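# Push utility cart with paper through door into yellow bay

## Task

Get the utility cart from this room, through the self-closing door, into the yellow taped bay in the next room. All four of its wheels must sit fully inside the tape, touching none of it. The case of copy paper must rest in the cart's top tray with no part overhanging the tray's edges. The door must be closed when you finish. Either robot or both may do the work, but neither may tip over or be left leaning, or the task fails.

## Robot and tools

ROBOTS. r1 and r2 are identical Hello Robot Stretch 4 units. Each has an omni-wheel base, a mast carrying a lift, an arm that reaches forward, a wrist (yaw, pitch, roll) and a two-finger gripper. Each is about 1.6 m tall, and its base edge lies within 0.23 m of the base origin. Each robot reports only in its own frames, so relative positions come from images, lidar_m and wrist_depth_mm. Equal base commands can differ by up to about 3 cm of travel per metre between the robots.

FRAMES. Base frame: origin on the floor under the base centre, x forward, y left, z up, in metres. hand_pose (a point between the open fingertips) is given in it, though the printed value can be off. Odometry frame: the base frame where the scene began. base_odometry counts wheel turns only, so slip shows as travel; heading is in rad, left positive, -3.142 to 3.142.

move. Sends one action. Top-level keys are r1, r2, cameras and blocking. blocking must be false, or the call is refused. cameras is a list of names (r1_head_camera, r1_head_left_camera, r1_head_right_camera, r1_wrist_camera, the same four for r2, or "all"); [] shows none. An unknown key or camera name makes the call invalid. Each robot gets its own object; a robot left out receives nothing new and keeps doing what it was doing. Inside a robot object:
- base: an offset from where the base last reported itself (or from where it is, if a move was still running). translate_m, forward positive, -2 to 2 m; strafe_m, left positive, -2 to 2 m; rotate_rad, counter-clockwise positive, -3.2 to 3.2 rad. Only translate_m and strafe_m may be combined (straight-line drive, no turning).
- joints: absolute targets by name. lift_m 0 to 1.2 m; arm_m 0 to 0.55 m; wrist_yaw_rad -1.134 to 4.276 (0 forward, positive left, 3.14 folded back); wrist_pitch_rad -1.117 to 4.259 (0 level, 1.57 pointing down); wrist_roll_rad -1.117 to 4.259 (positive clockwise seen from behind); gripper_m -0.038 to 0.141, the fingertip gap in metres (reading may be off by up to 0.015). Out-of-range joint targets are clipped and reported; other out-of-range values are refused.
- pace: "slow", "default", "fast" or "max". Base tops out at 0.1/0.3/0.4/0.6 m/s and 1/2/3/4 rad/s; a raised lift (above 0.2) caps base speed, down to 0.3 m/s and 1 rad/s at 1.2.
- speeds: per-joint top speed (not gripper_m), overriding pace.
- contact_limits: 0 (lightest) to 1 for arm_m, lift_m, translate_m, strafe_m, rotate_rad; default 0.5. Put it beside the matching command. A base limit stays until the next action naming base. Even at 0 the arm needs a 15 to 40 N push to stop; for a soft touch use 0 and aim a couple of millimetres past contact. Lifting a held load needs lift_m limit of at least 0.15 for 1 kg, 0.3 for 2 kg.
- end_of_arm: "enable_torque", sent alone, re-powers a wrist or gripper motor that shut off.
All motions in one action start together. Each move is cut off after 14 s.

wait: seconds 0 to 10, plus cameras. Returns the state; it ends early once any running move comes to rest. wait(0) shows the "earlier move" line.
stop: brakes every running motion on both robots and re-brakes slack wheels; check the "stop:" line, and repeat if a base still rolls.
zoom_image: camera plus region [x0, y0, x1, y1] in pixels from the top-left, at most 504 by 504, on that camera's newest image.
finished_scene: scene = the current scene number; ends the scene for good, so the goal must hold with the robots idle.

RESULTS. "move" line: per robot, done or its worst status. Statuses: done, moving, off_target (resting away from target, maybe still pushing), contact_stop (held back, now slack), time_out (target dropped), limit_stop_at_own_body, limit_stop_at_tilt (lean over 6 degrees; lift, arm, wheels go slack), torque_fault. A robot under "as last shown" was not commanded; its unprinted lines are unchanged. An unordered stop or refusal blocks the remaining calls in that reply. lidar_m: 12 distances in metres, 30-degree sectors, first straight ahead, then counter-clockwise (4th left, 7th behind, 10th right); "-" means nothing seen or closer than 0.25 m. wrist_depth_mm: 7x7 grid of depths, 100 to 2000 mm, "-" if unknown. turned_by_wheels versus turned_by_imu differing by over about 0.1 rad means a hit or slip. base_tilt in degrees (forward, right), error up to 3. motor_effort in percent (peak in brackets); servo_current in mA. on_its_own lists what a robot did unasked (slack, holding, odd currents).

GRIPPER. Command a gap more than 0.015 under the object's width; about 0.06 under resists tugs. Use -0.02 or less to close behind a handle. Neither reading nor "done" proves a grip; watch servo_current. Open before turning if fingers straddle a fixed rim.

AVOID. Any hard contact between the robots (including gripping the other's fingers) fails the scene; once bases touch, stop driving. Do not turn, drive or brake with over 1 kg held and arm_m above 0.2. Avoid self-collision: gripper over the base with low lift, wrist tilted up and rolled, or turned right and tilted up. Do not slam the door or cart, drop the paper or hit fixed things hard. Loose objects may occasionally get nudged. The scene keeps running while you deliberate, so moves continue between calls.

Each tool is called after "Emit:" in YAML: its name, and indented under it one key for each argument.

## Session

Emit:
move:
  blocking: false

Scene clock: 0.00 s.
r1.base_odometry: x=+0.000 y=+0.000 heading=+0.000
r1.turned_by_wheels: +0.000
r1.turned_by_imu: +0.000
r1.base_tilt: forward=-1.6 right=+1.3
r1.lidar_m: 0.96 1.73 2.02 2.40 3.92 1.60 0.85 0.77 0.78 0.89 0.77 0.78
r1.base_status: not commanded
r1.joint_positions: lift_m=+0.124 arm_m=+0.000 wrist_yaw_rad=+3.194 wrist_pitch_rad=+0.002 wrist_roll_rad=+0.000 gripper_m=+0.056
r1.joint_status: not commanded
r1.measured_speeds: all 0
r1.motor_effort: lift_m=+19 arm_m=-4 wheel_0=-2 wheel_1=+1 wheel_2=+0
r1.servo_current: wrist_yaw_rad=59 wrist_pitch_rad=46 wrist_roll_rad=46 gripper_m=39
r1.hand_pose: x=-0.1216 y=+0.0722 z=+0.3019 quat_wxyz=(-0.026, -0.001, +0.000, +1.000) (m; r1's base frame)
r1.wrist_depth_mm: - 135 - - - - - / - 123 135 - - - - / - 121 191 - - - - / 110 136 194 - - - - / 137 - - - 1618 - - / 226 - 190 1098 188 1160 1118 / 224 163 750 798 768 768 759
r2.base_odometry: x=+0.000 y=+0.000 heading=+0.000
r2.turned_by_wheels: +0.000
r2.turned_by_imu: +0.000
r2.base_tilt: forward=-0.6 right=+0.1
r2.lidar_m: 1.29 1.32 1.58 2.33 2.36 2.78 1.41 1.41 2.77 2.39 2.42 1.48
r2.base_status: not commanded
r2.joint_positions: lift_m=+0.200 arm_m=+0.000 wrist_yaw_rad=+3.211 wrist_pitch_rad=+0.001 wrist_roll_rad=+0.000 gripper_m=+0.056
r2.joint_status: not commanded
r2.measured_speeds: all 0
r2.motor_effort: lift_m=+18 arm_m=-4 wheel_0=-1 wheel_1=+1 wheel_2=+1
r2.servo_current: wrist_yaw_rad=46 wrist_pitch_rad=39 wrist_roll_rad=52 gripper_m=52
r2.hand_pose: x=-0.1229 y=+0.0671 z=+0.3779 quat_wxyz=(-0.035, -0.001, +0.000, +0.999) (m; r2's base frame)
r2.wrist_depth_mm: - - 137 - - - - / - - 137 - - - - / - 109 138 - - - - / - 140 175 - - - - / 214 - - - - - - / 213 1281 196 1255 190 1336 1182 / 208 243 866 - - 854 878
pictures: r1_head_camera, r1_head_left_camera, r1_head_right_camera, r1_wrist_camera, r2_head_camera, r2_head_left_camera, r2_head_right_camera, r2_wrist_camera
Images, in order (width x height): r1_head_camera 420x560, r1_head_left_camera 420x672, r1_head_right_camera 420x672, r1_wrist_camera 616x392, r2_head_camera 420x560, r2_head_left_camera 420x672, r2_head_right_camera 420x672, r2_wrist_camera 616x392.

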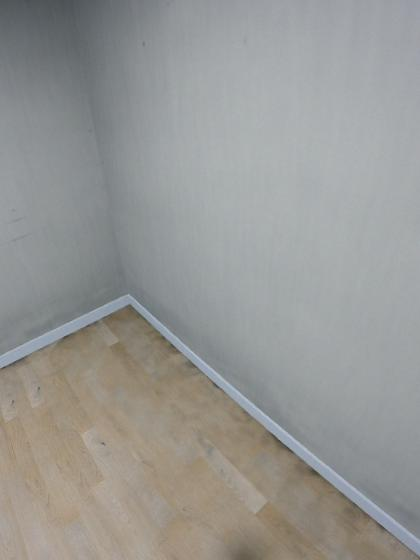

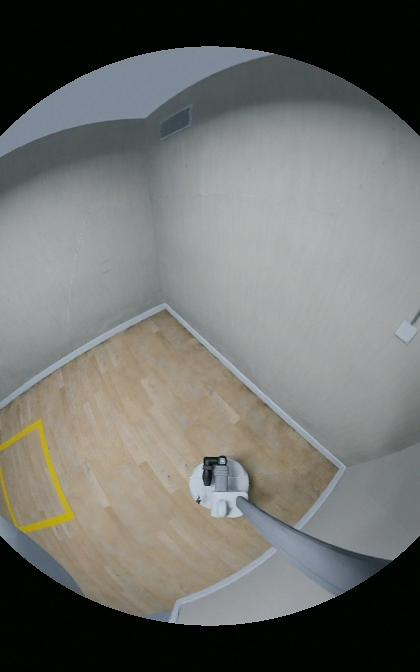

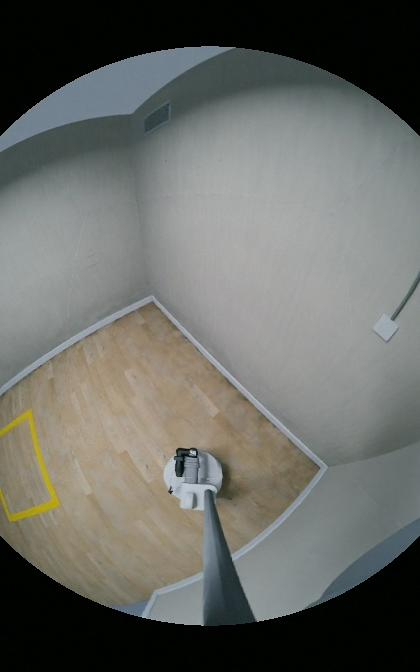

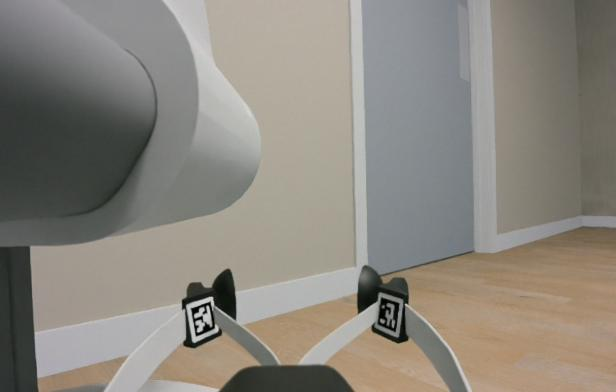

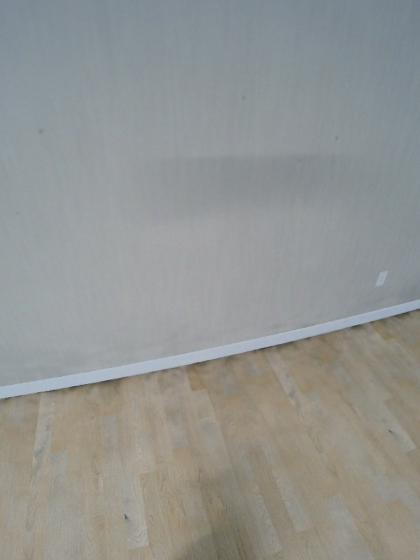

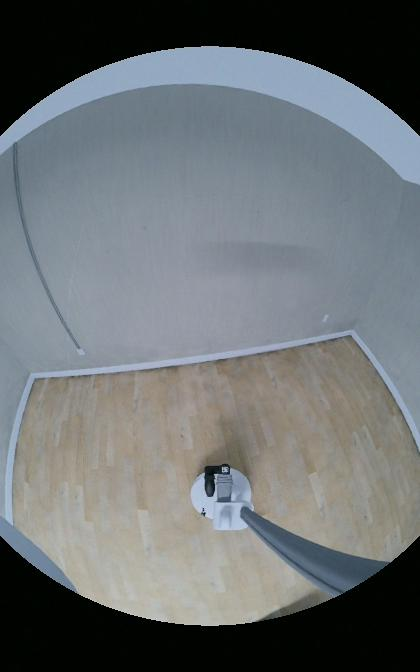

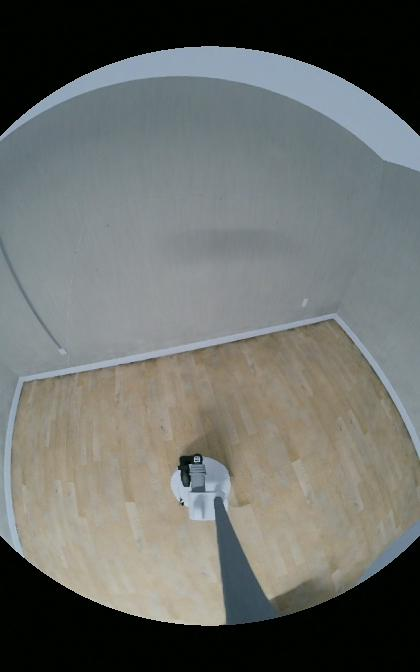

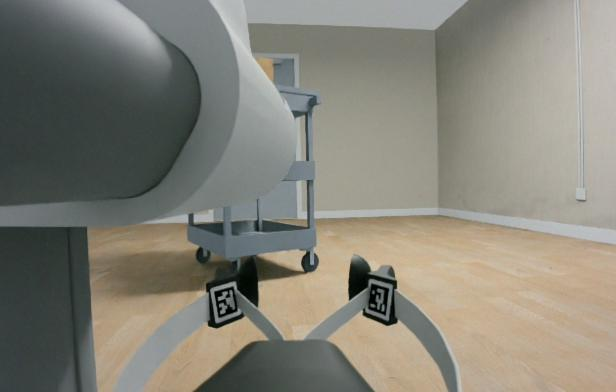

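Emit:
move:
  r2: {"base":{"rotate_rad":3.0},"pace":"fast"}
  r1: {"base":{"rotate_rad":2.3},"pace":"fast"}
  blocking: false

Emit:
wait:
  seconds: 1.5

Emit:
wait:
  seconds: 1.5
  cameras: ["all"]

Scene clock: 10.00 s.
move: r1 moving; r2 moving
r1.base_odometry: x=+0.000 y=+0.000 heading=+0.379
r1.turned_by_wheels: +0.379
r1.turned_by_imu: +0.380
r1.base_tilt: forward=-1.6 right=+1.3
r1.lidar_m: 1.35 2.02 2.22 3.48 2.07 0.95 0.78 0.74 0.86 0.79 0.72 0.87
r1.base_status: rotate_rad moving
r1.joint_positions: lift_m=+0.124 arm_m=+0.000 wrist_yaw_rad=+3.194 wrist_pitch_rad=+0.002 wrist_roll_rad=+0.000 gripper_m=+0.056
r1.joint_status: not commanded
r1.measured_speeds: translate_m=+0.001 strafe_m=-0.001 rotate_rad=+1.461 lift_m=+0.000 arm_m=+0.000 wrist_yaw_rad=+0.000 wrist_pitch_rad=+0.000 wrist_roll_rad=+0.000
r1.motor_effort: lift_m=+19(20) arm_m=-4(4) wheel_0=-9(11) wheel_1=-8(9) wheel_2=-8(9)
r1.servo_current: wrist_yaw_rad=46(59) wrist_pitch_rad=39(52) wrist_roll_rad=33(65) gripper_m=39(46)
r1.hand_pose: x=-0.1216 y=+0.0722 z=+0.3019 quat_wxyz=(-0.026, -0.001, +0.000, +1.000) (m; r1's base frame)
r1.wrist_depth_mm: - 135 - - - - - / - 123 135 - - 1205 - / - 121 192 - - 1229 - / 110 136 195 - - 1205 - / 137 - - - - 1205 - / 216 - 190 - 188 1118 1138 / 224 152 759 798 778 750 759
r2.base_odometry: x=+0.000 y=+0.000 heading=+0.379
r2.turned_by_wheels: +0.379
r2.turned_by_imu: +0.368
r2.base_tilt: forward=-0.7 right=+0.0
r2.lidar_m: 1.30 1.44 2.25 2.32 2.57 1.55 1.43 3.02 2.43 2.39 1.66 1.33
r2.base_status: rotate_rad moving
r2.joint_positions: lift_m=+0.200 arm_m=+0.000 wrist_yaw_rad=+3.211 wrist_pitch_rad=+0.001 wrist_roll_rad=+0.000 gripper_m=+0.056
r2.joint_status: not commanded
r2.measured_speeds: translate_m=-0.001 strafe_m=+0.001 rotate_rad=+1.462 lift_m=+0.000 arm_m=+0.000 wrist_yaw_rad=+0.000 wrist_pitch_rad=+0.000 wrist_roll_rad=+0.000
r2.motor_effort: lift_m=+18(18) arm_m=-4(4) wheel_0=-5(11) wheel_1=-11(12) wheel_2=-13(13)
r2.servo_current: wrist_yaw_rad=52(52) wrist_pitch_rad=46(46) wrist_roll_rad=52(65) gripper_m=46(52)
r2.hand_pose: x=-0.1229 y=+0.0671 z=+0.3779 quat_wxyz=(-0.035, -0.001, +0.000, +0.999) (m; r2's base frame)
r2.wrist_depth_mm: - - 137 - - - - / - 107 137 1708 1808 - - / - 113 138 1537 - - - / - 140 178 - - - - / 216 - - - 1708 - - / 213 1281 196 1308 190 1336 1182 / 211 243 878 - - 854 878
pictures: none

Scene clock: 11.50 s.
earlier move: r1 moving; r2 moving
r1.base_odometry: x=+0.000 y=+0.000 heading=+2.300
r1.turned_by_wheels: +1.920
r1.turned_by_imu: +1.932
r1.base_tilt: forward=-1.6 right=+1.3
r1.lidar_m: 3.28 1.14 0.80 0.75 0.79 0.82 0.77 0.79 1.10 2.01 2.09 2.84
r1.base_status: rotate_rad moving
r1.joint_positions: lift_m=+0.124 arm_m=+0.000 wrist_yaw_rad=+3.194 wrist_pitch_rad=+0.002 wrist_roll_rad=+0.000 gripper_m=+0.056
r1.joint_status: not commanded
r1.measured_speeds: all 0
r1.motor_effort: lift_m=+19(20) arm_m=-4(4) wheel_0=-1(11) wheel_1=-1(10) wheel_2=+0(10)
r1.servo_current: wrist_yaw_rad=46(65) wrist_pitch_rad=39(52) wrist_roll_rad=52(65) gripper_m=39(52)
r1.hand_pose: x=-0.1216 y=+0.0722 z=+0.3019 quat_wxyz=(-0.026, -0.001, +0.000, +1.000) (m; r1's base frame)
r1.wrist_depth_mm: - 135 - - - - - / - 123 135 - - - - / - 121 191 - - - - / 110 136 195 - - - - / 137 - - - - - - / 214 - 190 - 187 - - / 224 741 750 143 732 768 759
r2.base_odometry: x=+0.000 y=+0.000 heading=+3.000
r2.turned_by_wheels: +2.621
r2.turned_by_imu: +2.552
r2.base_tilt: forward=-0.7 right=+0.1
r2.lidar_m: 1.54 1.39 3.03 2.40 2.41 1.68 1.31 1.30 1.45 2.18 2.33 2.57
r2.base_status: rotate_rad moving
r2.joint_positions: lift_m=+0.200 arm_m=+0.000 wrist_yaw_rad=+3.211 wrist_pitch_rad=+0.001 wrist_roll_rad=+0.000 gripper_m=+0.056
r2.joint_status: not commanded
r2.measured_speeds: translate_m=+0.000 strafe_m=+0.000 rotate_rad=+0.042 lift_m=+0.000 arm_m=+0.000 wrist_yaw_rad=+0.000 wrist_pitch_rad=+0.000 wrist_roll_rad=+0.000
r2.motor_effort: lift_m=+18(18) arm_m=-4(4) wheel_0=-3(12) wheel_1=-1(12) wheel_2=-3(17)
r2.servo_current: wrist_yaw_rad=46(52) wrist_pitch_rad=39(46) wrist_roll_rad=46(65) gripper_m=52(52)
r2.hand_pose: x=-0.1228 y=+0.0671 z=+0.3779 quat_wxyz=(-0.035, -0.001, +0.000, +0.999) (m; r2's base frame)
r2.wrist_depth_mm: - - 137 - - - - / - 107 137 - - - - / - 113 138 235 - - - / - 140 164 - - - - / 216 - - - - - 1756 / 212 1205 193 1182 190 1336 1182 / 211 245 878 - - 854 866
wait: 1.50 s; no rest
pictures: none

Scene clock: 11.57 s.
earlier move: r1 done; r2 moving
r1.base_odometry: x=+0.000 y=+0.000 heading=+2.300
r1.turned_by_wheels: +0.000
r1.turned_by_imu: +0.000
r1.base_tilt: forward=-1.6 right=+1.3
r1.lidar_m: 3.30 1.10 0.82 0.75 0.79 0.80 0.77 0.80 1.12 2.00 2.08 2.84
r1.base_status: done
r1.joint_positions: lift_m=+0.124 arm_m=+0.000 wrist_yaw_rad=+3.194 wrist_pitch_rad=+0.002 wrist_roll_rad=+0.000 gripper_m=+0.056
r1.joint_status: not commanded
r1.measured_speeds: all 0
r1.motor_effort: lift_m=+20(20) arm_m=-4(4) wheel_0=-1(11) wheel_1=-1(10) wheel_2=+0(10)
r1.servo_current: wrist_yaw_rad=65(65) wrist_pitch_rad=39(52) wrist_roll_rad=59(65) gripper_m=39(52)
r1.hand_pose: x=-0.1216 y=+0.0722 z=+0.3019 quat_wxyz=(-0.026, -0.001, +0.000, +1.000) (m; r1's base frame)
r1.wrist_depth_mm: - 135 - - - - - / - 123 135 - - - - / - 121 191 - - - - / 110 136 196 - - - - / 137 - - - - - - / 216 - 190 - 189 - - / 225 750 741 143 741 759 759
r2.base_odometry: x=+0.000 y=+0.000 heading=+3.000
r2.turned_by_wheels: +0.000
r2.turned_by_imu: +0.000
r2.base_tilt: forward=-0.7 right=+0.0
r2.lidar_m: 1.57 1.38 3.04 2.41 2.38 1.67 1.34 1.30 1.42 2.20 2.32 2.57
r2.base_status: rotate_rad moving
r2.joint_positions: lift_m=+0.200 arm_m=+0.000 wrist_yaw_rad=+3.211 wrist_pitch_rad=+0.001 wrist_roll_rad=+0.000 gripper_m=+0.056
r2.joint_status: not commanded
r2.measured_speeds: all 0
r2.motor_effort: lift_m=+18(18) arm_m=-4(4) wheel_0=-4(12) wheel_1=-2(12) wheel_2=-3(17)
r2.servo_current: wrist_yaw_rad=52(52) wrist_pitch_rad=39(46) wrist_roll_rad=46(65) gripper_m=39(52)
r2.hand_pose: x=-0.1228 y=+0.0671 z=+0.3779 quat_wxyz=(-0.035, -0.001, +0.000, +0.999) (m; r2's base frame)
r2.wrist_depth_mm: - - 137 - - - - / - 107 137 - - - - / - 113 138 235 - - - / - 140 165 - - - - / 216 - - - - - 1808 / 213 1182 193 1160 190 1336 1182 / 211 245 891 - - 854 854
wait: 0.07 of 1.5 s (r1 has come to rest)
pictures: r1_head_camera, r1_head_left_camera, r1_head_right_camera, r1_wrist_camera, r2_head_camera, r2_head_left_camera, r2_head_right_camera, r2_wrist_camera
Images, in order (width x height): r1_head_camera 420x560, r1_head_left_camera 420x672, r1_head_right_camera 420x672, r1_wrist_camera 616x392, r2_head_camera 420x560, r2_head_left_camera 420x672, r2_head_right_camera 420x672, r2_wrist_camera 616x392.

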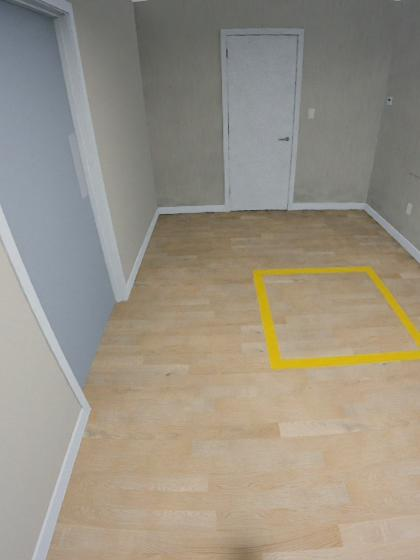

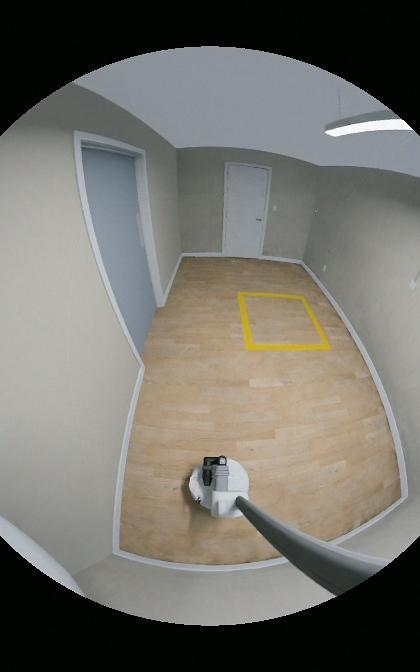

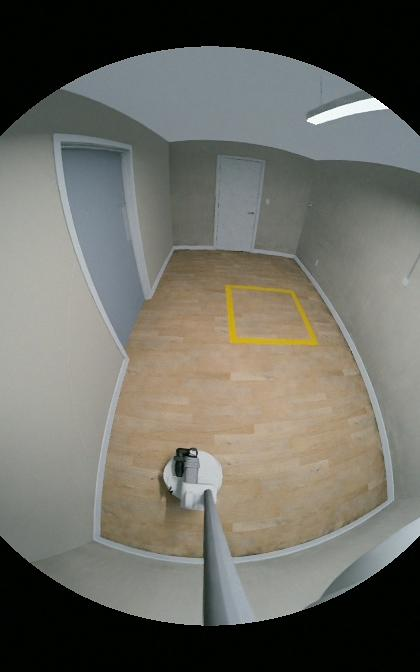

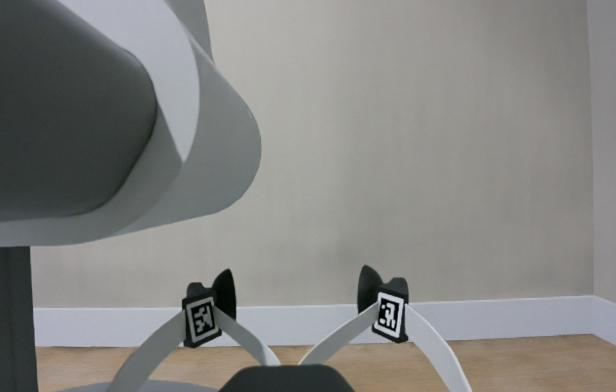

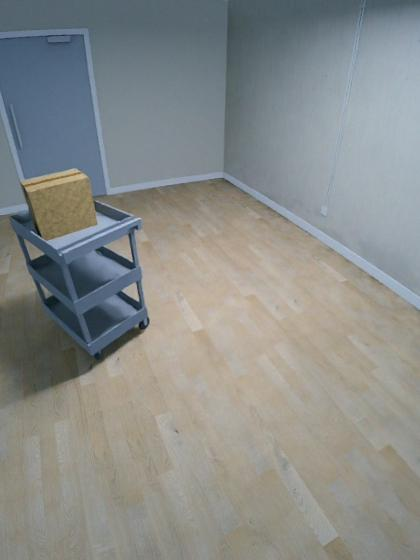

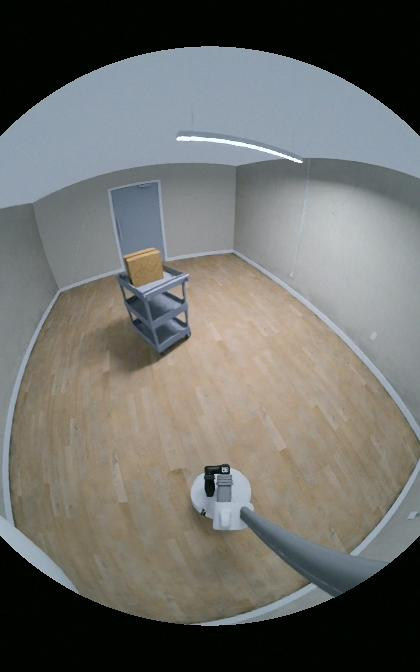

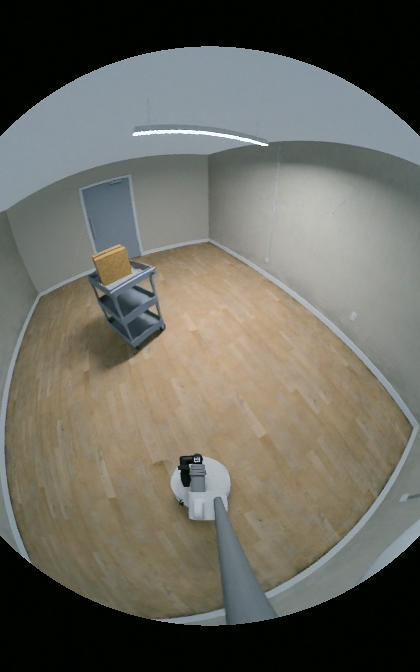

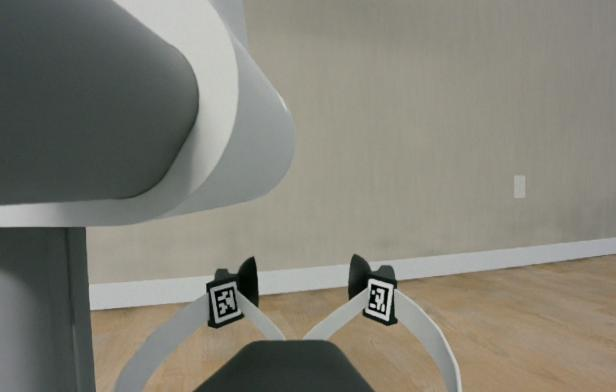

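Emit:
zoom_image:
  camera: "r2_head_camera"
  region: [0, 0, 240, 380]

Emit:
zoom_image:
  camera: "r2_head_left_camera"
  region: [60, 150, 240, 370]

Scaled by 1.326 from the camera's 420x560 image, which has a finer 1200x1600 frame.

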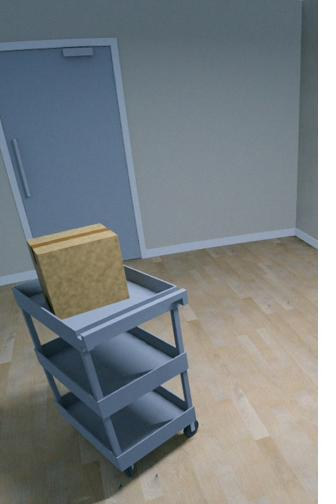

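Scaled by 2.291 from the camera's 420x672 image, which has a finer 600x960 frame.

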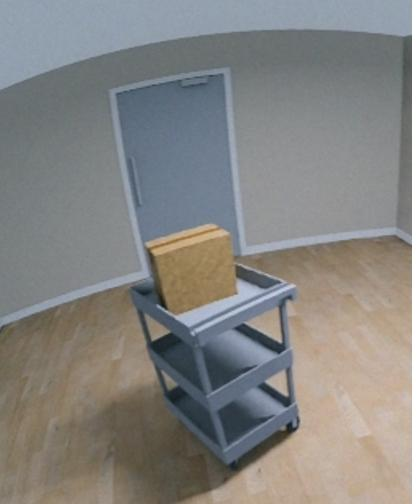

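Emit:
move:
  r2: {"base":{"translate_m":1.7,"strafe_m":-0.3},"joints":{"lift_m":0.6},"pace":"fast"}
  r1: {"base":{"translate_m":1.55,"strafe_m":-0.1},"joints":{"lift_m":0.64},"pace":"fast"}
  blocking: false

Emit:
wait:
  seconds: 5

Emit:
wait:
  seconds: 2
  cameras: ["r1_head_left_camera","r2_head_camera","r2_head_left_camera"]

Scene clock: 51.47 s.
earlier move: r2 done
move: r1 moving; r2 moving
r1.base_odometry: x=-0.031 y=+0.040 heading=+2.300
r1.turned_by_wheels: +0.000
r1.turned_by_imu: +0.000
r1.base_tilt: forward=-1.6 right=+1.3
r1.lidar_m: 3.31 1.12 0.79 0.75 0.78 0.87 0.82 0.87 1.17 2.01 2.09 2.79
r1.base_status: translate_m moving; strafe_m moving
r1.joint_positions: lift_m=+0.187 arm_m=+0.000 wrist_yaw_rad=+3.194 wrist_pitch_rad=+0.002 wrist_roll_rad=+0.000 gripper_m=+0.056
r1.joint_status: lift_m moving
r1.measured_speeds: translate_m=+0.197 strafe_m=-0.012 rotate_rad=+0.000 lift_m=+0.244 arm_m=+0.000 wrist_yaw_rad=+0.000 wrist_pitch_rad=+0.000 wrist_roll_rad=+0.000
r1.motor_effort: lift_m=+27(27) arm_m=-4(4) wheel_0=+10(11) wheel_1=+7(7) wheel_2=-11(11)
r1.servo_current: wrist_yaw_rad=59(65) wrist_pitch_rad=39(46) wrist_roll_rad=52(65) gripper_m=39(52)
r1.hand_pose: x=-0.1216 y=+0.0722 z=+0.3649 quat_wxyz=(-0.026, -0.001, +0.000, +1.000) (m; r1's base frame)
r1.wrist_depth_mm: - 134 134 - - - - / - 117 134 - - - - / - 121 151 - - - - / 110 135 192 - - - - / 138 - - - - - - / 217 - 190 - 187 - - / 215 164 809 143 831 788 854
r2.base_odometry: x=-0.049 y=+0.016 heading=+3.000
r2.turned_by_wheels: +0.000
r2.turned_by_imu: +0.001
r2.base_tilt: forward=-0.7 right=+0.1
r2.lidar_m: 1.51 1.33 3.07 2.47 2.40 1.71 1.37 1.34 1.48 2.26 2.30 2.53
r2.base_status: translate_m moving; strafe_m moving
r2.joint_positions: lift_m=+0.263 arm_m=+0.000 wrist_yaw_rad=+3.211 wrist_pitch_rad=+0.001 wrist_roll_rad=+0.000 gripper_m=+0.056
r2.joint_status: lift_m moving
r2.measured_speeds: translate_m=+0.196 strafe_m=-0.035 rotate_rad=+0.003 lift_m=+0.244 arm_m=+0.000 wrist_yaw_rad=+0.000 wrist_pitch_rad=+0.000 wrist_roll_rad=+0.000
r2.motor_effort: lift_m=+23(24) arm_m=-4(4) wheel_0=+11(12) wheel_1=+6(7) wheel_2=-16(16)
r2.servo_current: wrist_yaw_rad=46(52) wrist_pitch_rad=39(46) wrist_roll_rad=59(59) gripper_m=52(52)
r2.hand_pose: x=-0.1228 y=+0.0671 z=+0.4410 quat_wxyz=(-0.035, -0.001, +0.000, +0.999) (m; r2's base frame)
r2.wrist_depth_mm: - - 136 - - - - / - - 137 - - - - / - 109 138 228 - - - / - 140 157 - - - - / 214 - - - - - 1921 / 212 - 193 1205 191 1464 1308 / 207 244 1042 - - 991 991
pictures: none

Scene clock: 56.13 s.
earlier move: r1 done; r2 moving
r1.base_odometry: x=-0.958 y=+1.222 heading=+2.300
r1.turned_by_wheels: +0.000
r1.turned_by_imu: +0.000
r1.base_tilt: forward=-1.6 right=+1.3
r1.lidar_m: 2.39 1.31 1.02 0.96 1.01 1.24 2.30 2.43 2.00 1.87 1.93 2.50
r1.base_status: done
r1.joint_positions: lift_m=+0.640 arm_m=+0.000 wrist_yaw_rad=+3.194 wrist_pitch_rad=+0.002 wrist_roll_rad=+0.000 gripper_m=+0.056
r1.joint_status: all done
r1.measured_speeds: all 0
r1.motor_effort: lift_m=+23(29) arm_m=-4(4) wheel_0=+1(11) wheel_1=+0(9) wheel_2=+1(13)
r1.servo_current: wrist_yaw_rad=59(78) wrist_pitch_rad=39(52) wrist_roll_rad=46(72) gripper_m=46(52)
r1.hand_pose: x=-0.1216 y=+0.0722 z=+0.8172 quat_wxyz=(-0.026, -0.001, +0.000, +1.000) (m; r1's base frame)
r1.wrist_depth_mm: - 135 - - - - - / - 123 146 - - - - / - 121 191 - - - - / 111 135 206 - - - - / 216 - - - - - - / - - 194 - 188 - - / 1808 1808 1863 153 1921 1661 -
r2.base_odometry: x=-1.637 y=+0.536 heading=+3.000
r2.turned_by_wheels: +0.000
r2.turned_by_imu: +0.003
r2.base_tilt: forward=-0.6 right=+0.0
r2.lidar_m: 2.38 3.05 1.03 0.57 0.67 3.50 2.82 2.75 1.80 1.44 1.41 1.54
r2.base_status: translate_m moving; strafe_m moving
r2.joint_positions: lift_m=+0.600 arm_m=+0.000 wrist_yaw_rad=+3.211 wrist_pitch_rad=+0.001 wrist_roll_rad=+0.000 gripper_m=+0.056
r2.joint_status: all done
r2.measured_speeds: translate_m=+0.059 strafe_m=-0.009 rotate_rad=-0.002 lift_m=+0.000 arm_m=+0.000 wrist_yaw_rad=+0.000 wrist_pitch_rad=+0.000 wrist_roll_rad=+0.000
r2.motor_effort: lift_m=+21(25) arm_m=-4(4) wheel_0=+1(15) wheel_1=+3(9) wheel_2=+0(16)
r2.servo_current: wrist_yaw_rad=46(52) wrist_pitch_rad=46(46) wrist_roll_rad=52(59) gripper_m=46(59)
r2.hand_pose: x=-0.1228 y=+0.0671 z=+0.7777 quat_wxyz=(-0.035, -0.001, +0.000, +0.999) (m; r2's base frame)
r2.wrist_depth_mm: - - 137 - - - - / - 107 138 - - - - / - 110 138 - - - - / - 140 179 - - - - / 216 - - - - - - / 213 - 196 - 191 - - / 211 244 1808 - - 1708 1708
wait: 4.67 of 5 s (r1 has come to rest)
pictures: none

Scene clock: 56.57 s.
earlier move: r2 done
r1.base_odometry: x=-0.958 y=+1.222 heading=+2.300
r1.turned_by_wheels: +0.000
r1.turned_by_imu: +0.000
r1.base_tilt: forward=-1.6 right=+1.2
r1.lidar_m: 2.36 1.31 0.99 0.96 0.99 1.24 2.31 2.42 1.99 1.88 1.95 2.47
r1.base_status: done
r1.joint_positions: lift_m=+0.640 arm_m=+0.000 wrist_yaw_rad=+3.194 wrist_pitch_rad=+0.002 wrist_roll_rad=+0.000 gripper_m=+0.056
r1.joint_status: all done
r1.measured_speeds: all 0
r1.motor_effort: lift_m=+23(29) arm_m=-4(4) wheel_0=+1(11) wheel_1=+0(9) wheel_2=+1(13)
r1.servo_current: wrist_yaw_rad=52(78) wrist_pitch_rad=39(52) wrist_roll_rad=65(72) gripper_m=39(52)
r1.hand_pose: x=-0.1216 y=+0.0722 z=+0.8172 quat_wxyz=(-0.026, -0.001, +0.000, +1.000) (m; r1's base frame)
r1.wrist_depth_mm: - 135 - - - - - / - 124 146 - - - - / - 121 193 - - - - / 110 135 206 - - - - / 217 - - - - - - / - - 193 - 187 - - / 1808 1863 1808 153 1863 1661 -
r2.base_odometry: x=-1.641 y=+0.537 heading=+3.000
r2.turned_by_wheels: +0.000
r2.turned_by_imu: +0.000
r2.base_tilt: forward=-0.7 right=+0.0
r2.lidar_m: 2.40 3.03 1.00 0.59 0.70 3.48 2.81 2.77 1.78 1.47 1.42 1.55
r2.base_status: done
r2.joint_positions: lift_m=+0.600 arm_m=+0.000 wrist_yaw_rad=+3.211 wrist_pitch_rad=+0.001 wrist_roll_rad=+0.000 gripper_m=+0.056
r2.joint_status: all done
r2.measured_speeds: all 0
r2.motor_effort: lift_m=+21(25) arm_m=-4(5) wheel_0=+1(15) wheel_1=+3(9) wheel_2=-1(16)
r2.servo_current: wrist_yaw_rad=46(52) wrist_pitch_rad=46(46) wrist_roll_rad=46(59) gripper_m=46(59)
r2.hand_pose: x=-0.1228 y=+0.0671 z=+0.7777 quat_wxyz=(-0.035, -0.001, +0.000, +0.999) (m; r2's base frame)
r2.wrist_depth_mm: - - 137 - - - - / - 107 137 - - - - / - 113 138 - - - - / - 140 178 - - - - / 216 - - - - - - / 213 - 196 - 192 - - / 211 244 1808 - - 1708 1708
wait: 0.43 of 2 s (r2 has come to rest)
pictures: r1_head_left_camera, r2_head_camera, r2_head_left_camera
Images, in order (width x height): r1_head_left_camera 420x672, r2_head_camera 420x560, r2_head_left_camera 420x672.

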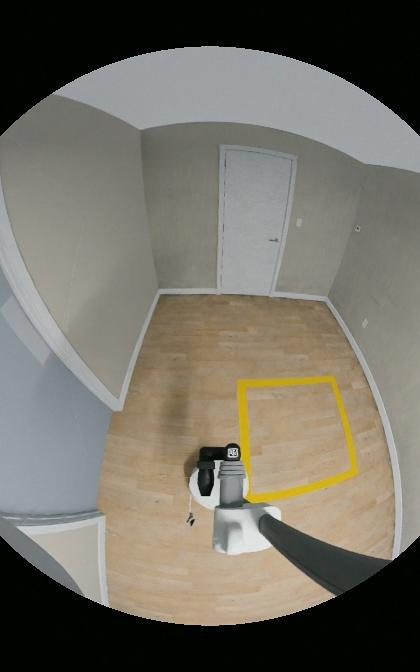

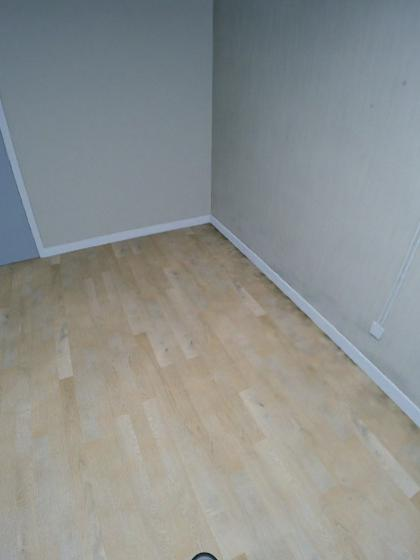

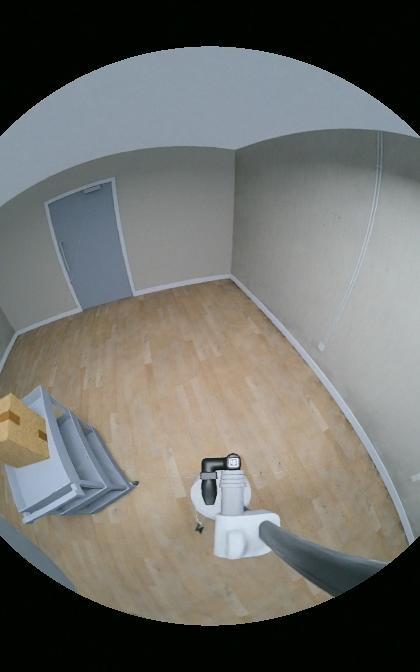

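Emit:
move:
  r2: {"base":{"rotate_rad":0.42},"joints":{"lift_m":0.9,"wrist_yaw_rad":0.0,"gripper_m":0.1},"pace":"fast"}
  r1: {"base":{"rotate_rad":1.48},"joints":{"wrist_yaw_rad":0.0,"gripper_m":0.1},"pace":"fast"}
  blocking: false

Emit:
wait:
  seconds: 1.2

Emit:
wait:
  seconds: 2
  cameras: ["r1_head_camera","r2_head_camera","r2_head_left_camera"]

Scene clock: 92.03 s.
move: r1 moving; r2 moving
r1.base_odometry: x=-0.958 y=+1.222 heading=+2.639
r1.turned_by_wheels: +0.339
r1.turned_by_imu: +0.340
r1.base_tilt: forward=-1.6 right=+1.3
r1.lidar_m: 1.67 1.05 0.95 0.97 1.09 2.00 2.32 2.15 1.91 1.91 2.29 2.36
r1.base_status: rotate_rad moving
r1.joint_positions: lift_m=+0.640 arm_m=+0.000 wrist_yaw_rad=+2.554 wrist_pitch_rad=+0.002 wrist_roll_rad=+0.000 gripper_m=+0.075
r1.joint_status: wrist_yaw_rad moving; gripper_m moving
r1.measured_speeds: translate_m=+0.000 strafe_m=-0.001 rotate_rad=+1.309 lift_m=+0.000 arm_m=+0.000 wrist_yaw_rad=-1.820 wrist_pitch_rad=+0.000 wrist_roll_rad=+0.000
r1.motor_effort: lift_m=+23(23) arm_m=-2(4) wheel_0=-11(11) wheel_1=-6(8) wheel_2=-8(8)
r1.servo_current: wrist_yaw_rad=111(117) wrist_pitch_rad=46(52) wrist_roll_rad=33(59) gripper_m=72(72)
r1.hand_pose: x=-0.0207 y=+0.2326 z=+0.8172 quat_wxyz=(+0.289, -0.001, +0.000, +0.957) (m; r1's base frame)
r1.wrist_depth_mm: - - - - - - - / - - - - - - 809 / - - - - - - - / - - - - - - - / - - - - - - - / - - 198 - 186 - - / - 1808 1863 143 - - -
r2.base_odometry: x=-1.641 y=+0.537 heading=-2.967
r2.turned_by_wheels: +0.316
r2.turned_by_imu: +0.308
r2.base_tilt: forward=-0.7 right=+0.1
r2.lidar_m: 3.04 3.12 0.63 0.58 3.38 2.96 2.75 2.20 1.52 1.41 1.46 1.90
r2.base_status: rotate_rad moving
r2.joint_positions: lift_m=+0.663 arm_m=+0.000 wrist_yaw_rad=+2.600 wrist_pitch_rad=+0.001 wrist_roll_rad=+0.000 gripper_m=+0.075
r2.joint_status: lift_m moving; wrist_yaw_rad moving; gripper_m moving
r2.measured_speeds: translate_m=+0.002 strafe_m=+0.000 rotate_rad=+0.798 lift_m=+0.244 arm_m=+0.000 wrist_yaw_rad=-1.728 wrist_pitch_rad=+0.000 wrist_roll_rad=+0.000
r2.motor_effort: lift_m=+25(25) arm_m=-4(4) wheel_0=-5(10) wheel_1=-4(10) wheel_2=-5(13)
r2.servo_current: wrist_yaw_rad=85(150) wrist_pitch_rad=39(46) wrist_roll_rad=52(52) gripper_m=98(98)
r2.hand_pose: x=-0.0311 y=+0.2236 z=+0.8410 quat_wxyz=(+0.267, -0.001, +0.000, +0.964) (m; r2's base frame)
r2.wrist_depth_mm: - - - - - - - / - - - - - - - / - - - - - - - / - - - - - - - / - - - - - - - / - - 189 - 190 - - / 1808 1756 1921 - 1863 1756 1808
pictures: none

Scene clock: 93.23 s.
earlier move: r1 moving; r2 moving
r1.base_odometry: x=-0.958 y=+1.222 heading=-2.503
r1.turned_by_wheels: +1.141
r1.turned_by_imu: +1.148
r1.base_tilt: forward=-1.6 right=+1.3
r1.lidar_m: 0.96 0.99 1.15 2.30 2.36 2.06 1.87 1.90 2.44 2.39 1.45 1.03
r1.base_status: rotate_rad moving
r1.joint_positions: lift_m=+0.640 arm_m=+0.000 wrist_yaw_rad=+0.370 wrist_pitch_rad=+0.002 wrist_roll_rad=+0.000 gripper_m=+0.100
r1.joint_status: wrist_yaw_rad moving; the others done
r1.measured_speeds: translate_m=+0.000 strafe_m=+0.000 rotate_rad=+0.000 lift_m=+0.000 arm_m=+0.000 wrist_yaw_rad=-1.822 wrist_pitch_rad=+0.000 wrist_roll_rad=+0.000
r1.motor_effort: lift_m=+23(23) arm_m=-3(4) wheel_0=-2(11) wheel_1=-3(10) wheel_2=+0(9)
r1.servo_current: wrist_yaw_rad=52(117) wrist_pitch_rad=39(52) wrist_roll_rad=46(72) gripper_m=33(72)
r1.hand_pose: x=+0.4714 y=+0.0229 z=+0.8172 quat_wxyz=(+0.983, +0.000, +0.001, +0.184) (m; r1's base frame)
r1.wrist_depth_mm: - 820 - - - - - / - 831 - - - - - / - 820 - - - - - / - 798 - - - - - / - 820 - - - - - / - 788 195 - 189 - - / - 163 - 139 - - -
r2.base_odometry: x=-1.641 y=+0.537 heading=-2.864
r2.turned_by_wheels: +0.103
r2.turned_by_imu: +0.101
r2.base_tilt: forward=-0.7 right=+0.0
r2.lidar_m: 3.04 3.19 0.59 0.60 3.47 2.85 2.78 1.98 1.50 1.41 1.50 2.10
r2.base_status: done
r2.joint_positions: lift_m=+0.900 arm_m=+0.000 wrist_yaw_rad=+0.519 wrist_pitch_rad=+0.001 wrist_roll_rad=+0.000 gripper_m=+0.100
r2.joint_status: lift_m moving; wrist_yaw_rad moving; the others done
r2.measured_speeds: translate_m=+0.000 strafe_m=+0.000 rotate_rad=+0.000 lift_m=+0.000 arm_m=+0.000 wrist_yaw_rad=-1.736 wrist_pitch_rad=+0.000 wrist_roll_rad=+0.000
r2.motor_effort: lift_m=+22(26) arm_m=-4(4) wheel_0=-3(10) wheel_1=-3(10) wheel_2=-3(13)
r2.servo_current: wrist_yaw_rad=59(150) wrist_pitch_rad=39(46) wrist_roll_rad=52(59) gripper_m=46(111)
r2.hand_pose: x=+0.4647 y=+0.0670 z=+1.0776 quat_wxyz=(+0.967, +0.000, +0.001, +0.256) (m; r2's base frame)
r2.wrist_depth_mm: - - - - - - - / - - - - - - - / - - - - - - - / - - - - - - - / - - - - - - - / 723 - 195 - 195 - - / 668 - - - - - -
wait: 1.20 s; no rest
pictures: none

Scene clock: 93.87 s.
earlier move: r1 done; r2 moving
r1.base_odometry: x=-0.958 y=+1.222 heading=-2.503
r1.turned_by_wheels: +0.000
r1.turned_by_imu: +0.000
r1.base_tilt: forward=-1.6 right=+1.3
r1.lidar_m: 0.96 0.99 1.16 2.31 2.32 2.05 1.87 1.94 2.43 2.40 1.48 1.03
r1.base_status: done
r1.joint_positions: lift_m=+0.640 arm_m=+0.000 wrist_yaw_rad=+0.003 wrist_pitch_rad=+0.002 wrist_roll_rad=+0.000 gripper_m=+0.100
r1.joint_status: all done
r1.measured_speeds: all 0
r1.motor_effort: lift_m=+23(23) arm_m=+2(4) wheel_0=-1(11) wheel_1=-1(10) wheel_2=+0(9)
r1.servo_current: wrist_yaw_rad=33(117) wrist_pitch_rad=33(52) wrist_roll_rad=39(72) gripper_m=46(72)
r1.hand_pose: x=+0.4595 y=-0.0867 z=+0.8172 quat_wxyz=(+1.000, +0.000, +0.001, +0.001) (m; r1's base frame)
r1.wrist_depth_mm: - - - - 798 741 - / - - - - 798 788 - / - - - - 798 778 - / - - - - - 788 - / - - - - - 768 - / - 192 195 - 189 - - / - - - 140 - 732 -
r2.base_odometry: x=-1.641 y=+0.537 heading=-2.864
r2.turned_by_wheels: +0.000
r2.turned_by_imu: +0.000
r2.base_tilt: forward=-0.7 right=+0.0
r2.lidar_m: 3.04 3.19 0.58 0.61 3.51 2.87 2.79 1.96 1.48 1.42 1.50 2.09
r2.base_status: done
r2.joint_positions: lift_m=+0.900 arm_m=+0.000 wrist_yaw_rad=+0.003 wrist_pitch_rad=+0.001 wrist_roll_rad=+0.000 gripper_m=+0.100
r2.joint_status: lift_m moving; wrist_yaw_rad moving; the others done
r2.measured_speeds: all 0
r2.motor_effort: lift_m=+20(26) arm_m=-4(4) wheel_0=-4(10) wheel_1=-2(10) wheel_2=-3(13)
r2.servo_current: wrist_yaw_rad=39(150) wrist_pitch_rad=39(46) wrist_roll_rad=46(59) gripper_m=59(111)
r2.hand_pose: x=+0.4596 y=-0.0866 z=+1.0776 quat_wxyz=(+1.000, +0.000, +0.001, +0.001) (m; r2's base frame)
r2.wrist_depth_mm: - - - - - - - / - - - - - - - / - - - - - - - / - - - - - - - / - - - - - - - / - - 195 - 196 - - / - - - - - - -
wait: 0.63 of 2 s (r1 has come to rest)
pictures: r1_head_camera, r2_head_camera, r2_head_left_camera
Images, in order (width x height): r1_head_camera 420x560, r2_head_camera 420x560, r2_head_left_camera 420x672.

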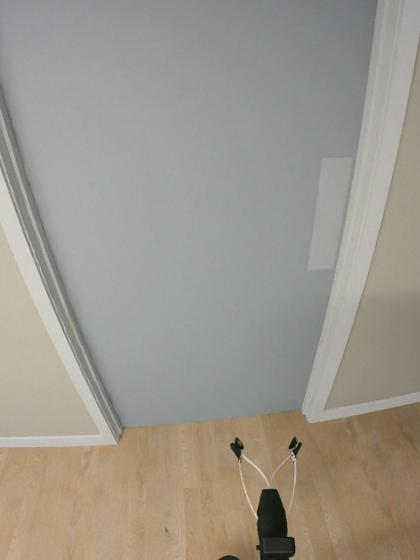

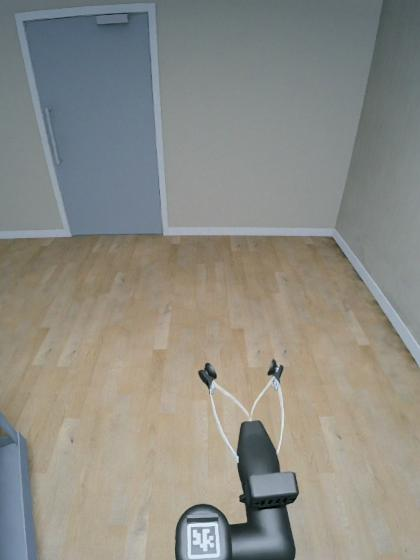

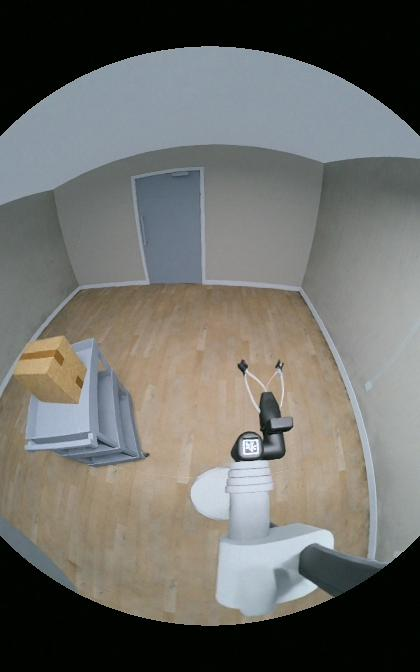

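Emit:
move:
  r2: {"base":{"translate_m":1.7,"strafe_m":0.2},"pace":"fast"}
  r1: {"joints":{"wrist_roll_rad":1.57}}
  blocking: false

Emit:
wait:
  seconds: 1.5

Emit:
wait:
  seconds: 7

Emit:
move:
  r2: {"base":{"strafe_m":1.1},"pace":"fast"}
  blocking: false

Emit:
wait:
  seconds: 6
  cameras: ["r2_head_camera","r2_wrist_camera"]

Scene clock: 106.23 s.
earlier move: r2 done
move: r1 moving; r2 moving
r1.base_odometry: x=-0.958 y=+1.222 heading=-2.503
r1.turned_by_wheels: +0.000
r1.turned_by_imu: +0.000
r1.base_tilt: forward=-1.6 right=+1.3
r1.lidar_m: 0.97 0.97 1.16 2.30 2.33 2.07 1.87 1.94 2.45 2.39 1.49 1.04
r1.base_status: not commanded
r1.joint_positions: lift_m=+0.640 arm_m=+0.000 wrist_yaw_rad=+0.003 wrist_pitch_rad=+0.002 wrist_roll_rad=+0.582 gripper_m=+0.100
r1.joint_status: wrist_roll_rad moving
r1.measured_speeds: translate_m=+0.000 strafe_m=+0.000 rotate_rad=+0.000 lift_m=+0.000 arm_m=+0.000 wrist_yaw_rad=+0.000 wrist_pitch_rad=+0.000 wrist_roll_rad=+1.820
r1.motor_effort: lift_m=+23(23) arm_m=+4(4) wheel_0=-1(1) wheel_1=-1(2) wheel_2=-1(1)
r1.servo_current: wrist_yaw_rad=59(72) wrist_pitch_rad=39(46) wrist_roll_rad=91(111) gripper_m=46(52)
r1.hand_pose: x=+0.4595 y=-0.0867 z=+0.8172 quat_wxyz=(+0.958, +0.287, +0.001, +0.001) (m; r1's base frame)
r1.wrist_depth_mm: - - - 798 778 - - / - - - 809 798 - - / - - - - 820 750 - / - - - - - 798 - / - - - - - 788 - / - 190 195 - 190 809 759 / - - - 140 - - 778
r2.base_odometry: x=-1.678 y=+0.522 heading=-2.864
r2.turned_by_wheels: +0.000
r2.turned_by_imu: +0.001
r2.base_tilt: forward=-0.7 right=+0.1
r2.lidar_m: 2.97 3.16 0.61 0.59 3.47 2.93 2.82 2.00 1.47 1.43 1.53 2.09
r2.base_status: translate_m moving; strafe_m moving
r2.joint_positions: lift_m=+0.900 arm_m=+0.000 wrist_yaw_rad=+0.003 wrist_pitch_rad=+0.001 wrist_roll_rad=+0.000 gripper_m=+0.100
r2.joint_status: all done
r2.measured_speeds: translate_m=+0.159 strafe_m=+0.020 rotate_rad=+0.003 lift_m=+0.000 arm_m=+0.000 wrist_yaw_rad=+0.000 wrist_pitch_rad=+0.000 wrist_roll_rad=+0.000
r2.motor_effort: lift_m=+21(21) arm_m=-4(4) wheel_0=+8(11) wheel_1=+9(10) wheel_2=-14(14)
r2.servo_current: wrist_yaw_rad=52(52) wrist_pitch_rad=39(39) wrist_roll_rad=46(52) gripper_m=46(59)
r2.hand_pose: x=+0.4596 y=-0.0866 z=+1.0776 quat_wxyz=(+1.000, +0.000, +0.001, +0.001) (m; r2's base frame)
r2.wrist_depth_mm: - - - - - - - / - - - - - - - / - - - - - - - / - - - - - - - / - - - - - - - / - - 195 - 195 - - / - - - - - - -
pictures: none

Scene clock: 107.27 s.
earlier move: r1 done; r2 moving
r1.base_odometry: x=-0.958 y=+1.222 heading=-2.503
r1.turned_by_wheels: +0.000
r1.turned_by_imu: +0.000
r1.base_tilt: forward=-1.6 right=+1.3
r1.lidar_m: 0.96 0.94 1.16 2.30 2.34 2.05 1.88 1.91 2.42 2.37 1.46 1.03
r1.base_status: not commanded
r1.joint_positions: lift_m=+0.640 arm_m=+0.000 wrist_yaw_rad=+0.003 wrist_pitch_rad=+0.002 wrist_roll_rad=+1.568 gripper_m=+0.100
r1.joint_status: all done
r1.measured_speeds: all 0
r1.motor_effort: lift_m=+23(23) arm_m=+4(4) wheel_0=-1(2) wheel_1=-2(2) wheel_2=+0(1)
r1.servo_current: wrist_yaw_rad=46(72) wrist_pitch_rad=46(52) wrist_roll_rad=39(111) gripper_m=46(52)
r1.hand_pose: x=+0.4595 y=-0.0867 z=+0.8172 quat_wxyz=(+0.708, +0.706, +0.002, +0.000) (m; r1's base frame)
r1.wrist_depth_mm: - - - - - - - / 809 820 809 - - - - / - 798 798 - - - - / - - - - - - - / - - - - - - - / - 190 195 - 189 - - / - 144 - 141 - - -
r2.base_odometry: x=-1.979 y=+0.396 heading=-2.864
r2.turned_by_wheels: +0.000
r2.turned_by_imu: +0.000
r2.base_tilt: forward=-0.6 right=+0.1
r2.lidar_m: 2.69 2.82 0.74 0.57 0.55 3.24 3.14 2.05 1.52 1.48 1.55 2.16
r2.base_status: translate_m moving; strafe_m moving
r2.joint_positions: lift_m=+0.900 arm_m=+0.000 wrist_yaw_rad=+0.003 wrist_pitch_rad=+0.001 wrist_roll_rad=+0.000 gripper_m=+0.100
r2.joint_status: all done
r2.measured_speeds: translate_m=+0.388 strafe_m=+0.044 rotate_rad=-0.005 lift_m=+0.000 arm_m=+0.000 wrist_yaw_rad=+0.000 wrist_pitch_rad=+0.000 wrist_roll_rad=+0.000
r2.motor_effort: lift_m=+21(21) arm_m=-4(4) wheel_0=+9(11) wheel_1=+7(11) wheel_2=-10(16)
r2.servo_current: wrist_yaw_rad=39(59) wrist_pitch_rad=46(46) wrist_roll_rad=52(59) gripper_m=52(59)
r2.hand_pose: x=+0.4596 y=-0.0866 z=+1.0777 quat_wxyz=(+1.000, +0.000, +0.001, +0.001) (m; r2's base frame)
r2.wrist_depth_mm: - - - - - - - / - - - - - - - / - - - - - - - / - - - - - - - / - - - - - - - / - - 195 - 195 - - / - - - - - - -
wait: 1.03 of 1.5 s (r1 has come to rest)
pictures: none

Scene clock: 111.60 s.
earlier move: r2 done
r1.base_odometry: x=-0.958 y=+1.222 heading=-2.503
r1.turned_by_wheels: +0.000
r1.turned_by_imu: +0.000
r1.base_tilt: forward=-1.6 right=+1.3
r1.lidar_m: 0.96 0.98 1.16 2.31 2.34 2.03 1.87 1.92 2.44 2.42 1.49 1.05
r1.base_status: not commanded
r1.joint_positions: lift_m=+0.640 arm_m=+0.000 wrist_yaw_rad=+0.003 wrist_pitch_rad=+0.002 wrist_roll_rad=+1.568 gripper_m=+0.100
r1.joint_status: all done
r1.measured_speeds: all 0
r1.motor_effort: lift_m=+23(23) arm_m=+4(4) wheel_0=-1(2) wheel_1=-2(2) wheel_2=+0(1)
r1.servo_current: wrist_yaw_rad=65(72) wrist_pitch_rad=52(52) wrist_roll_rad=46(111) gripper_m=39(52)
r1.hand_pose: x=+0.4595 y=-0.0867 z=+0.8172 quat_wxyz=(+0.708, +0.706, +0.002, +0.000) (m; r1's base frame)
r1.wrist_depth_mm: - - - - - - - / 809 809 820 - - - - / - 788 809 - - - - / - - - - - - - / - - - - - - - / - 189 195 - 189 - - / - 144 - 141 - - -
r2.base_odometry: x=-3.221 y=-0.121 heading=-2.864
r2.turned_by_wheels: +0.000
r2.turned_by_imu: +0.002
r2.base_tilt: forward=-0.7 right=+0.1
r2.lidar_m: 1.35 1.43 1.97 3.09 3.25 1.13 1.57 2.34 1.75 1.64 1.78 1.41
r2.base_status: done
r2.joint_positions: lift_m=+0.900 arm_m=+0.000 wrist_yaw_rad=+0.003 wrist_pitch_rad=+0.001 wrist_roll_rad=+0.000 gripper_m=+0.100
r2.joint_status: all done
r2.measured_speeds: all 0
r2.motor_effort: lift_m=+21(21) arm_m=-4(4) wheel_0=+2(11) wheel_1=+3(11) wheel_2=-1(16)
r2.servo_current: wrist_yaw_rad=59(65) wrist_pitch_rad=46(52) wrist_roll_rad=52(59) gripper_m=46(59)
r2.hand_pose: x=+0.4596 y=-0.0866 z=+1.0777 quat_wxyz=(+1.000, +0.000, +0.001, +0.001) (m; r2's base frame)
r2.wrist_depth_mm: - - - - - - - / - - - - - - - / - - - - - - - / - - - - - - - / - - - - - - - / - - 189 - 185 - - / - - - - - - -
wait: 4.33 of 7 s (r2 has come to rest)
pictures: none

Scene clock: 112.10 s.
move: r2 moving
r1: as last shown
r1.lidar_m: 0.94 0.98 1.13 2.31 2.34 2.05 1.88 1.94 2.44 2.40 1.48 1.05
r1.servo_current: wrist_yaw_rad=52(65) wrist_pitch_rad=39(46) wrist_roll_rad=52(78) gripper_m=46(46)
r1.wrist_depth_mm: - - - - - - - / 820 820 820 - - - - / - 798 809 - - - - / - - - - - - - / - - - - - - - / - 189 195 - 189 - - / - 144 - 141 - - -
r2.base_odometry: x=-3.208 y=-0.166 heading=-2.864
r2.turned_by_wheels: +0.000
r2.turned_by_imu: +0.000
r2.base_tilt: forward=-0.7 right=+0.1
r2.lidar_m: 1.35 1.42 2.04 3.03 3.18 1.10 1.48 2.38 1.77 1.72 1.79 1.40
r2.base_status: strafe_m moving
r2.joint_positions: lift_m=+0.900 arm_m=+0.000 wrist_yaw_rad=+0.002 wrist_pitch_rad=+0.001 wrist_roll_rad=+0.000 gripper_m=+0.100
r2.joint_status: not commanded
r2.measured_speeds: translate_m=+0.000 strafe_m=+0.181 rotate_rad=+0.001 lift_m=+0.000 arm_m=+0.000 wrist_yaw_rad=+0.000 wrist_pitch_rad=+0.000 wrist_roll_rad=+0.000
r2.motor_effort: lift_m=+20(21) arm_m=-4(4) wheel_0=-11(12) wheel_1=+13(13) wheel_2=+0(2)
r2.servo_current: wrist_yaw_rad=52(52) wrist_pitch_rad=39(46) wrist_roll_rad=39(52) gripper_m=52(52)
r2.hand_pose: x=+0.4595 y=-0.0867 z=+1.0777 quat_wxyz=(+1.000, +0.000, +0.001, +0.001) (m; r2's base frame)
r2.wrist_depth_mm: - - - - - - - / - - - - - - - / - - - - - - - / - - - - - - - / - - - - - - - / - - 189 - 185 - - / - - - - - - -
pictures: none

Scene clock: 115.77 s.
earlier move: r2 done
r1.base_odometry: x=-0.958 y=+1.222 heading=-2.503
r1.turned_by_wheels: +0.000
r1.turned_by_imu: +0.000
r1.base_tilt: forward=-1.6 right=+1.2
r1.lidar_m: 0.97 0.97 1.13 2.31 2.35 2.05 1.87 1.93 2.44 2.39 1.46 1.04
r1.base_status: not commanded
r1.joint_positions: lift_m=+0.640 arm_m=+0.000 wrist_yaw_rad=+0.003 wrist_pitch_rad=+0.002 wrist_roll_rad=+1.568 gripper_m=+0.100
r1.joint_status: not commanded
r1.measured_speeds: all 0
r1.motor_effort: lift_m=+23(23) arm_m=+4(4) wheel_0=-2(2) wheel_1=-1(2) wheel_2=+0(1)
r1.servo_current: wrist_yaw_rad=46(65) wrist_pitch_rad=46(52) wrist_roll_rad=52(78) gripper_m=39(52)
r1.hand_pose: x=+0.4595 y=-0.0867 z=+0.8172 quat_wxyz=(+0.708, +0.706, +0.002, +0.000) (m; r1's base frame)
r1.wrist_depth_mm: - - - - - - - / 809 809 798 - - - - / - 798 809 - - - - / - - - - - - - / - - - - - - - / - 190 195 - 190 - - / - 143 - 141 - - -
r2.base_odometry: x=-2.919 y=-1.179 heading=-2.864
r2.turned_by_wheels: +0.000
r2.turned_by_imu: +0.001
r2.base_tilt: forward=-0.7 right=+0.1
r2.lidar_m: 1.28 1.47 2.03 1.96 2.09 2.90 1.05 1.01 2.87 2.77 1.94 1.44
r2.base_status: done
r2.joint_positions: lift_m=+0.900 arm_m=+0.000 wrist_yaw_rad=+0.002 wrist_pitch_rad=+0.001 wrist_roll_rad=+0.000 gripper_m=+0.100
r2.joint_status: not commanded
r2.measured_speeds: all 0
r2.motor_effort: lift_m=+20(21) arm_m=-4(5) wheel_0=-1(16) wheel_1=+2(14) wheel_2=+0(2)
r2.servo_current: wrist_yaw_rad=39(59) wrist_pitch_rad=39(52) wrist_roll_rad=46(65) gripper_m=52(59)
r2.hand_pose: x=+0.4595 y=-0.0867 z=+1.0777 quat_wxyz=(+1.000, +0.000, +0.001, +0.001) (m; r2's base frame)
r2.wrist_depth_mm: - - - - - - - / - - - - - - - / - - - 1160 - - - / - - - 1160 - - - / - - - - - - - / - - 188 - 186 - - / - - - - - - -
wait: 3.67 of 6 s (r2 has come to rest)
pictures: r2_head_camera, r2_wrist_camera
Images, in order (width x height): r2_head_camera 420x560, r2_wrist_camera 616x392.

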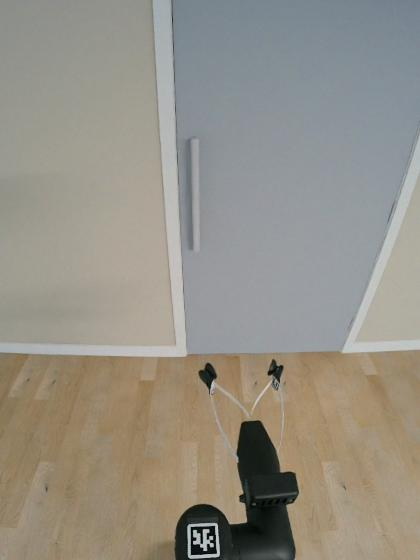

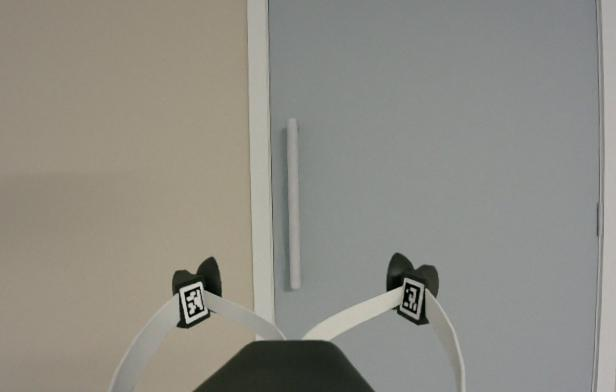

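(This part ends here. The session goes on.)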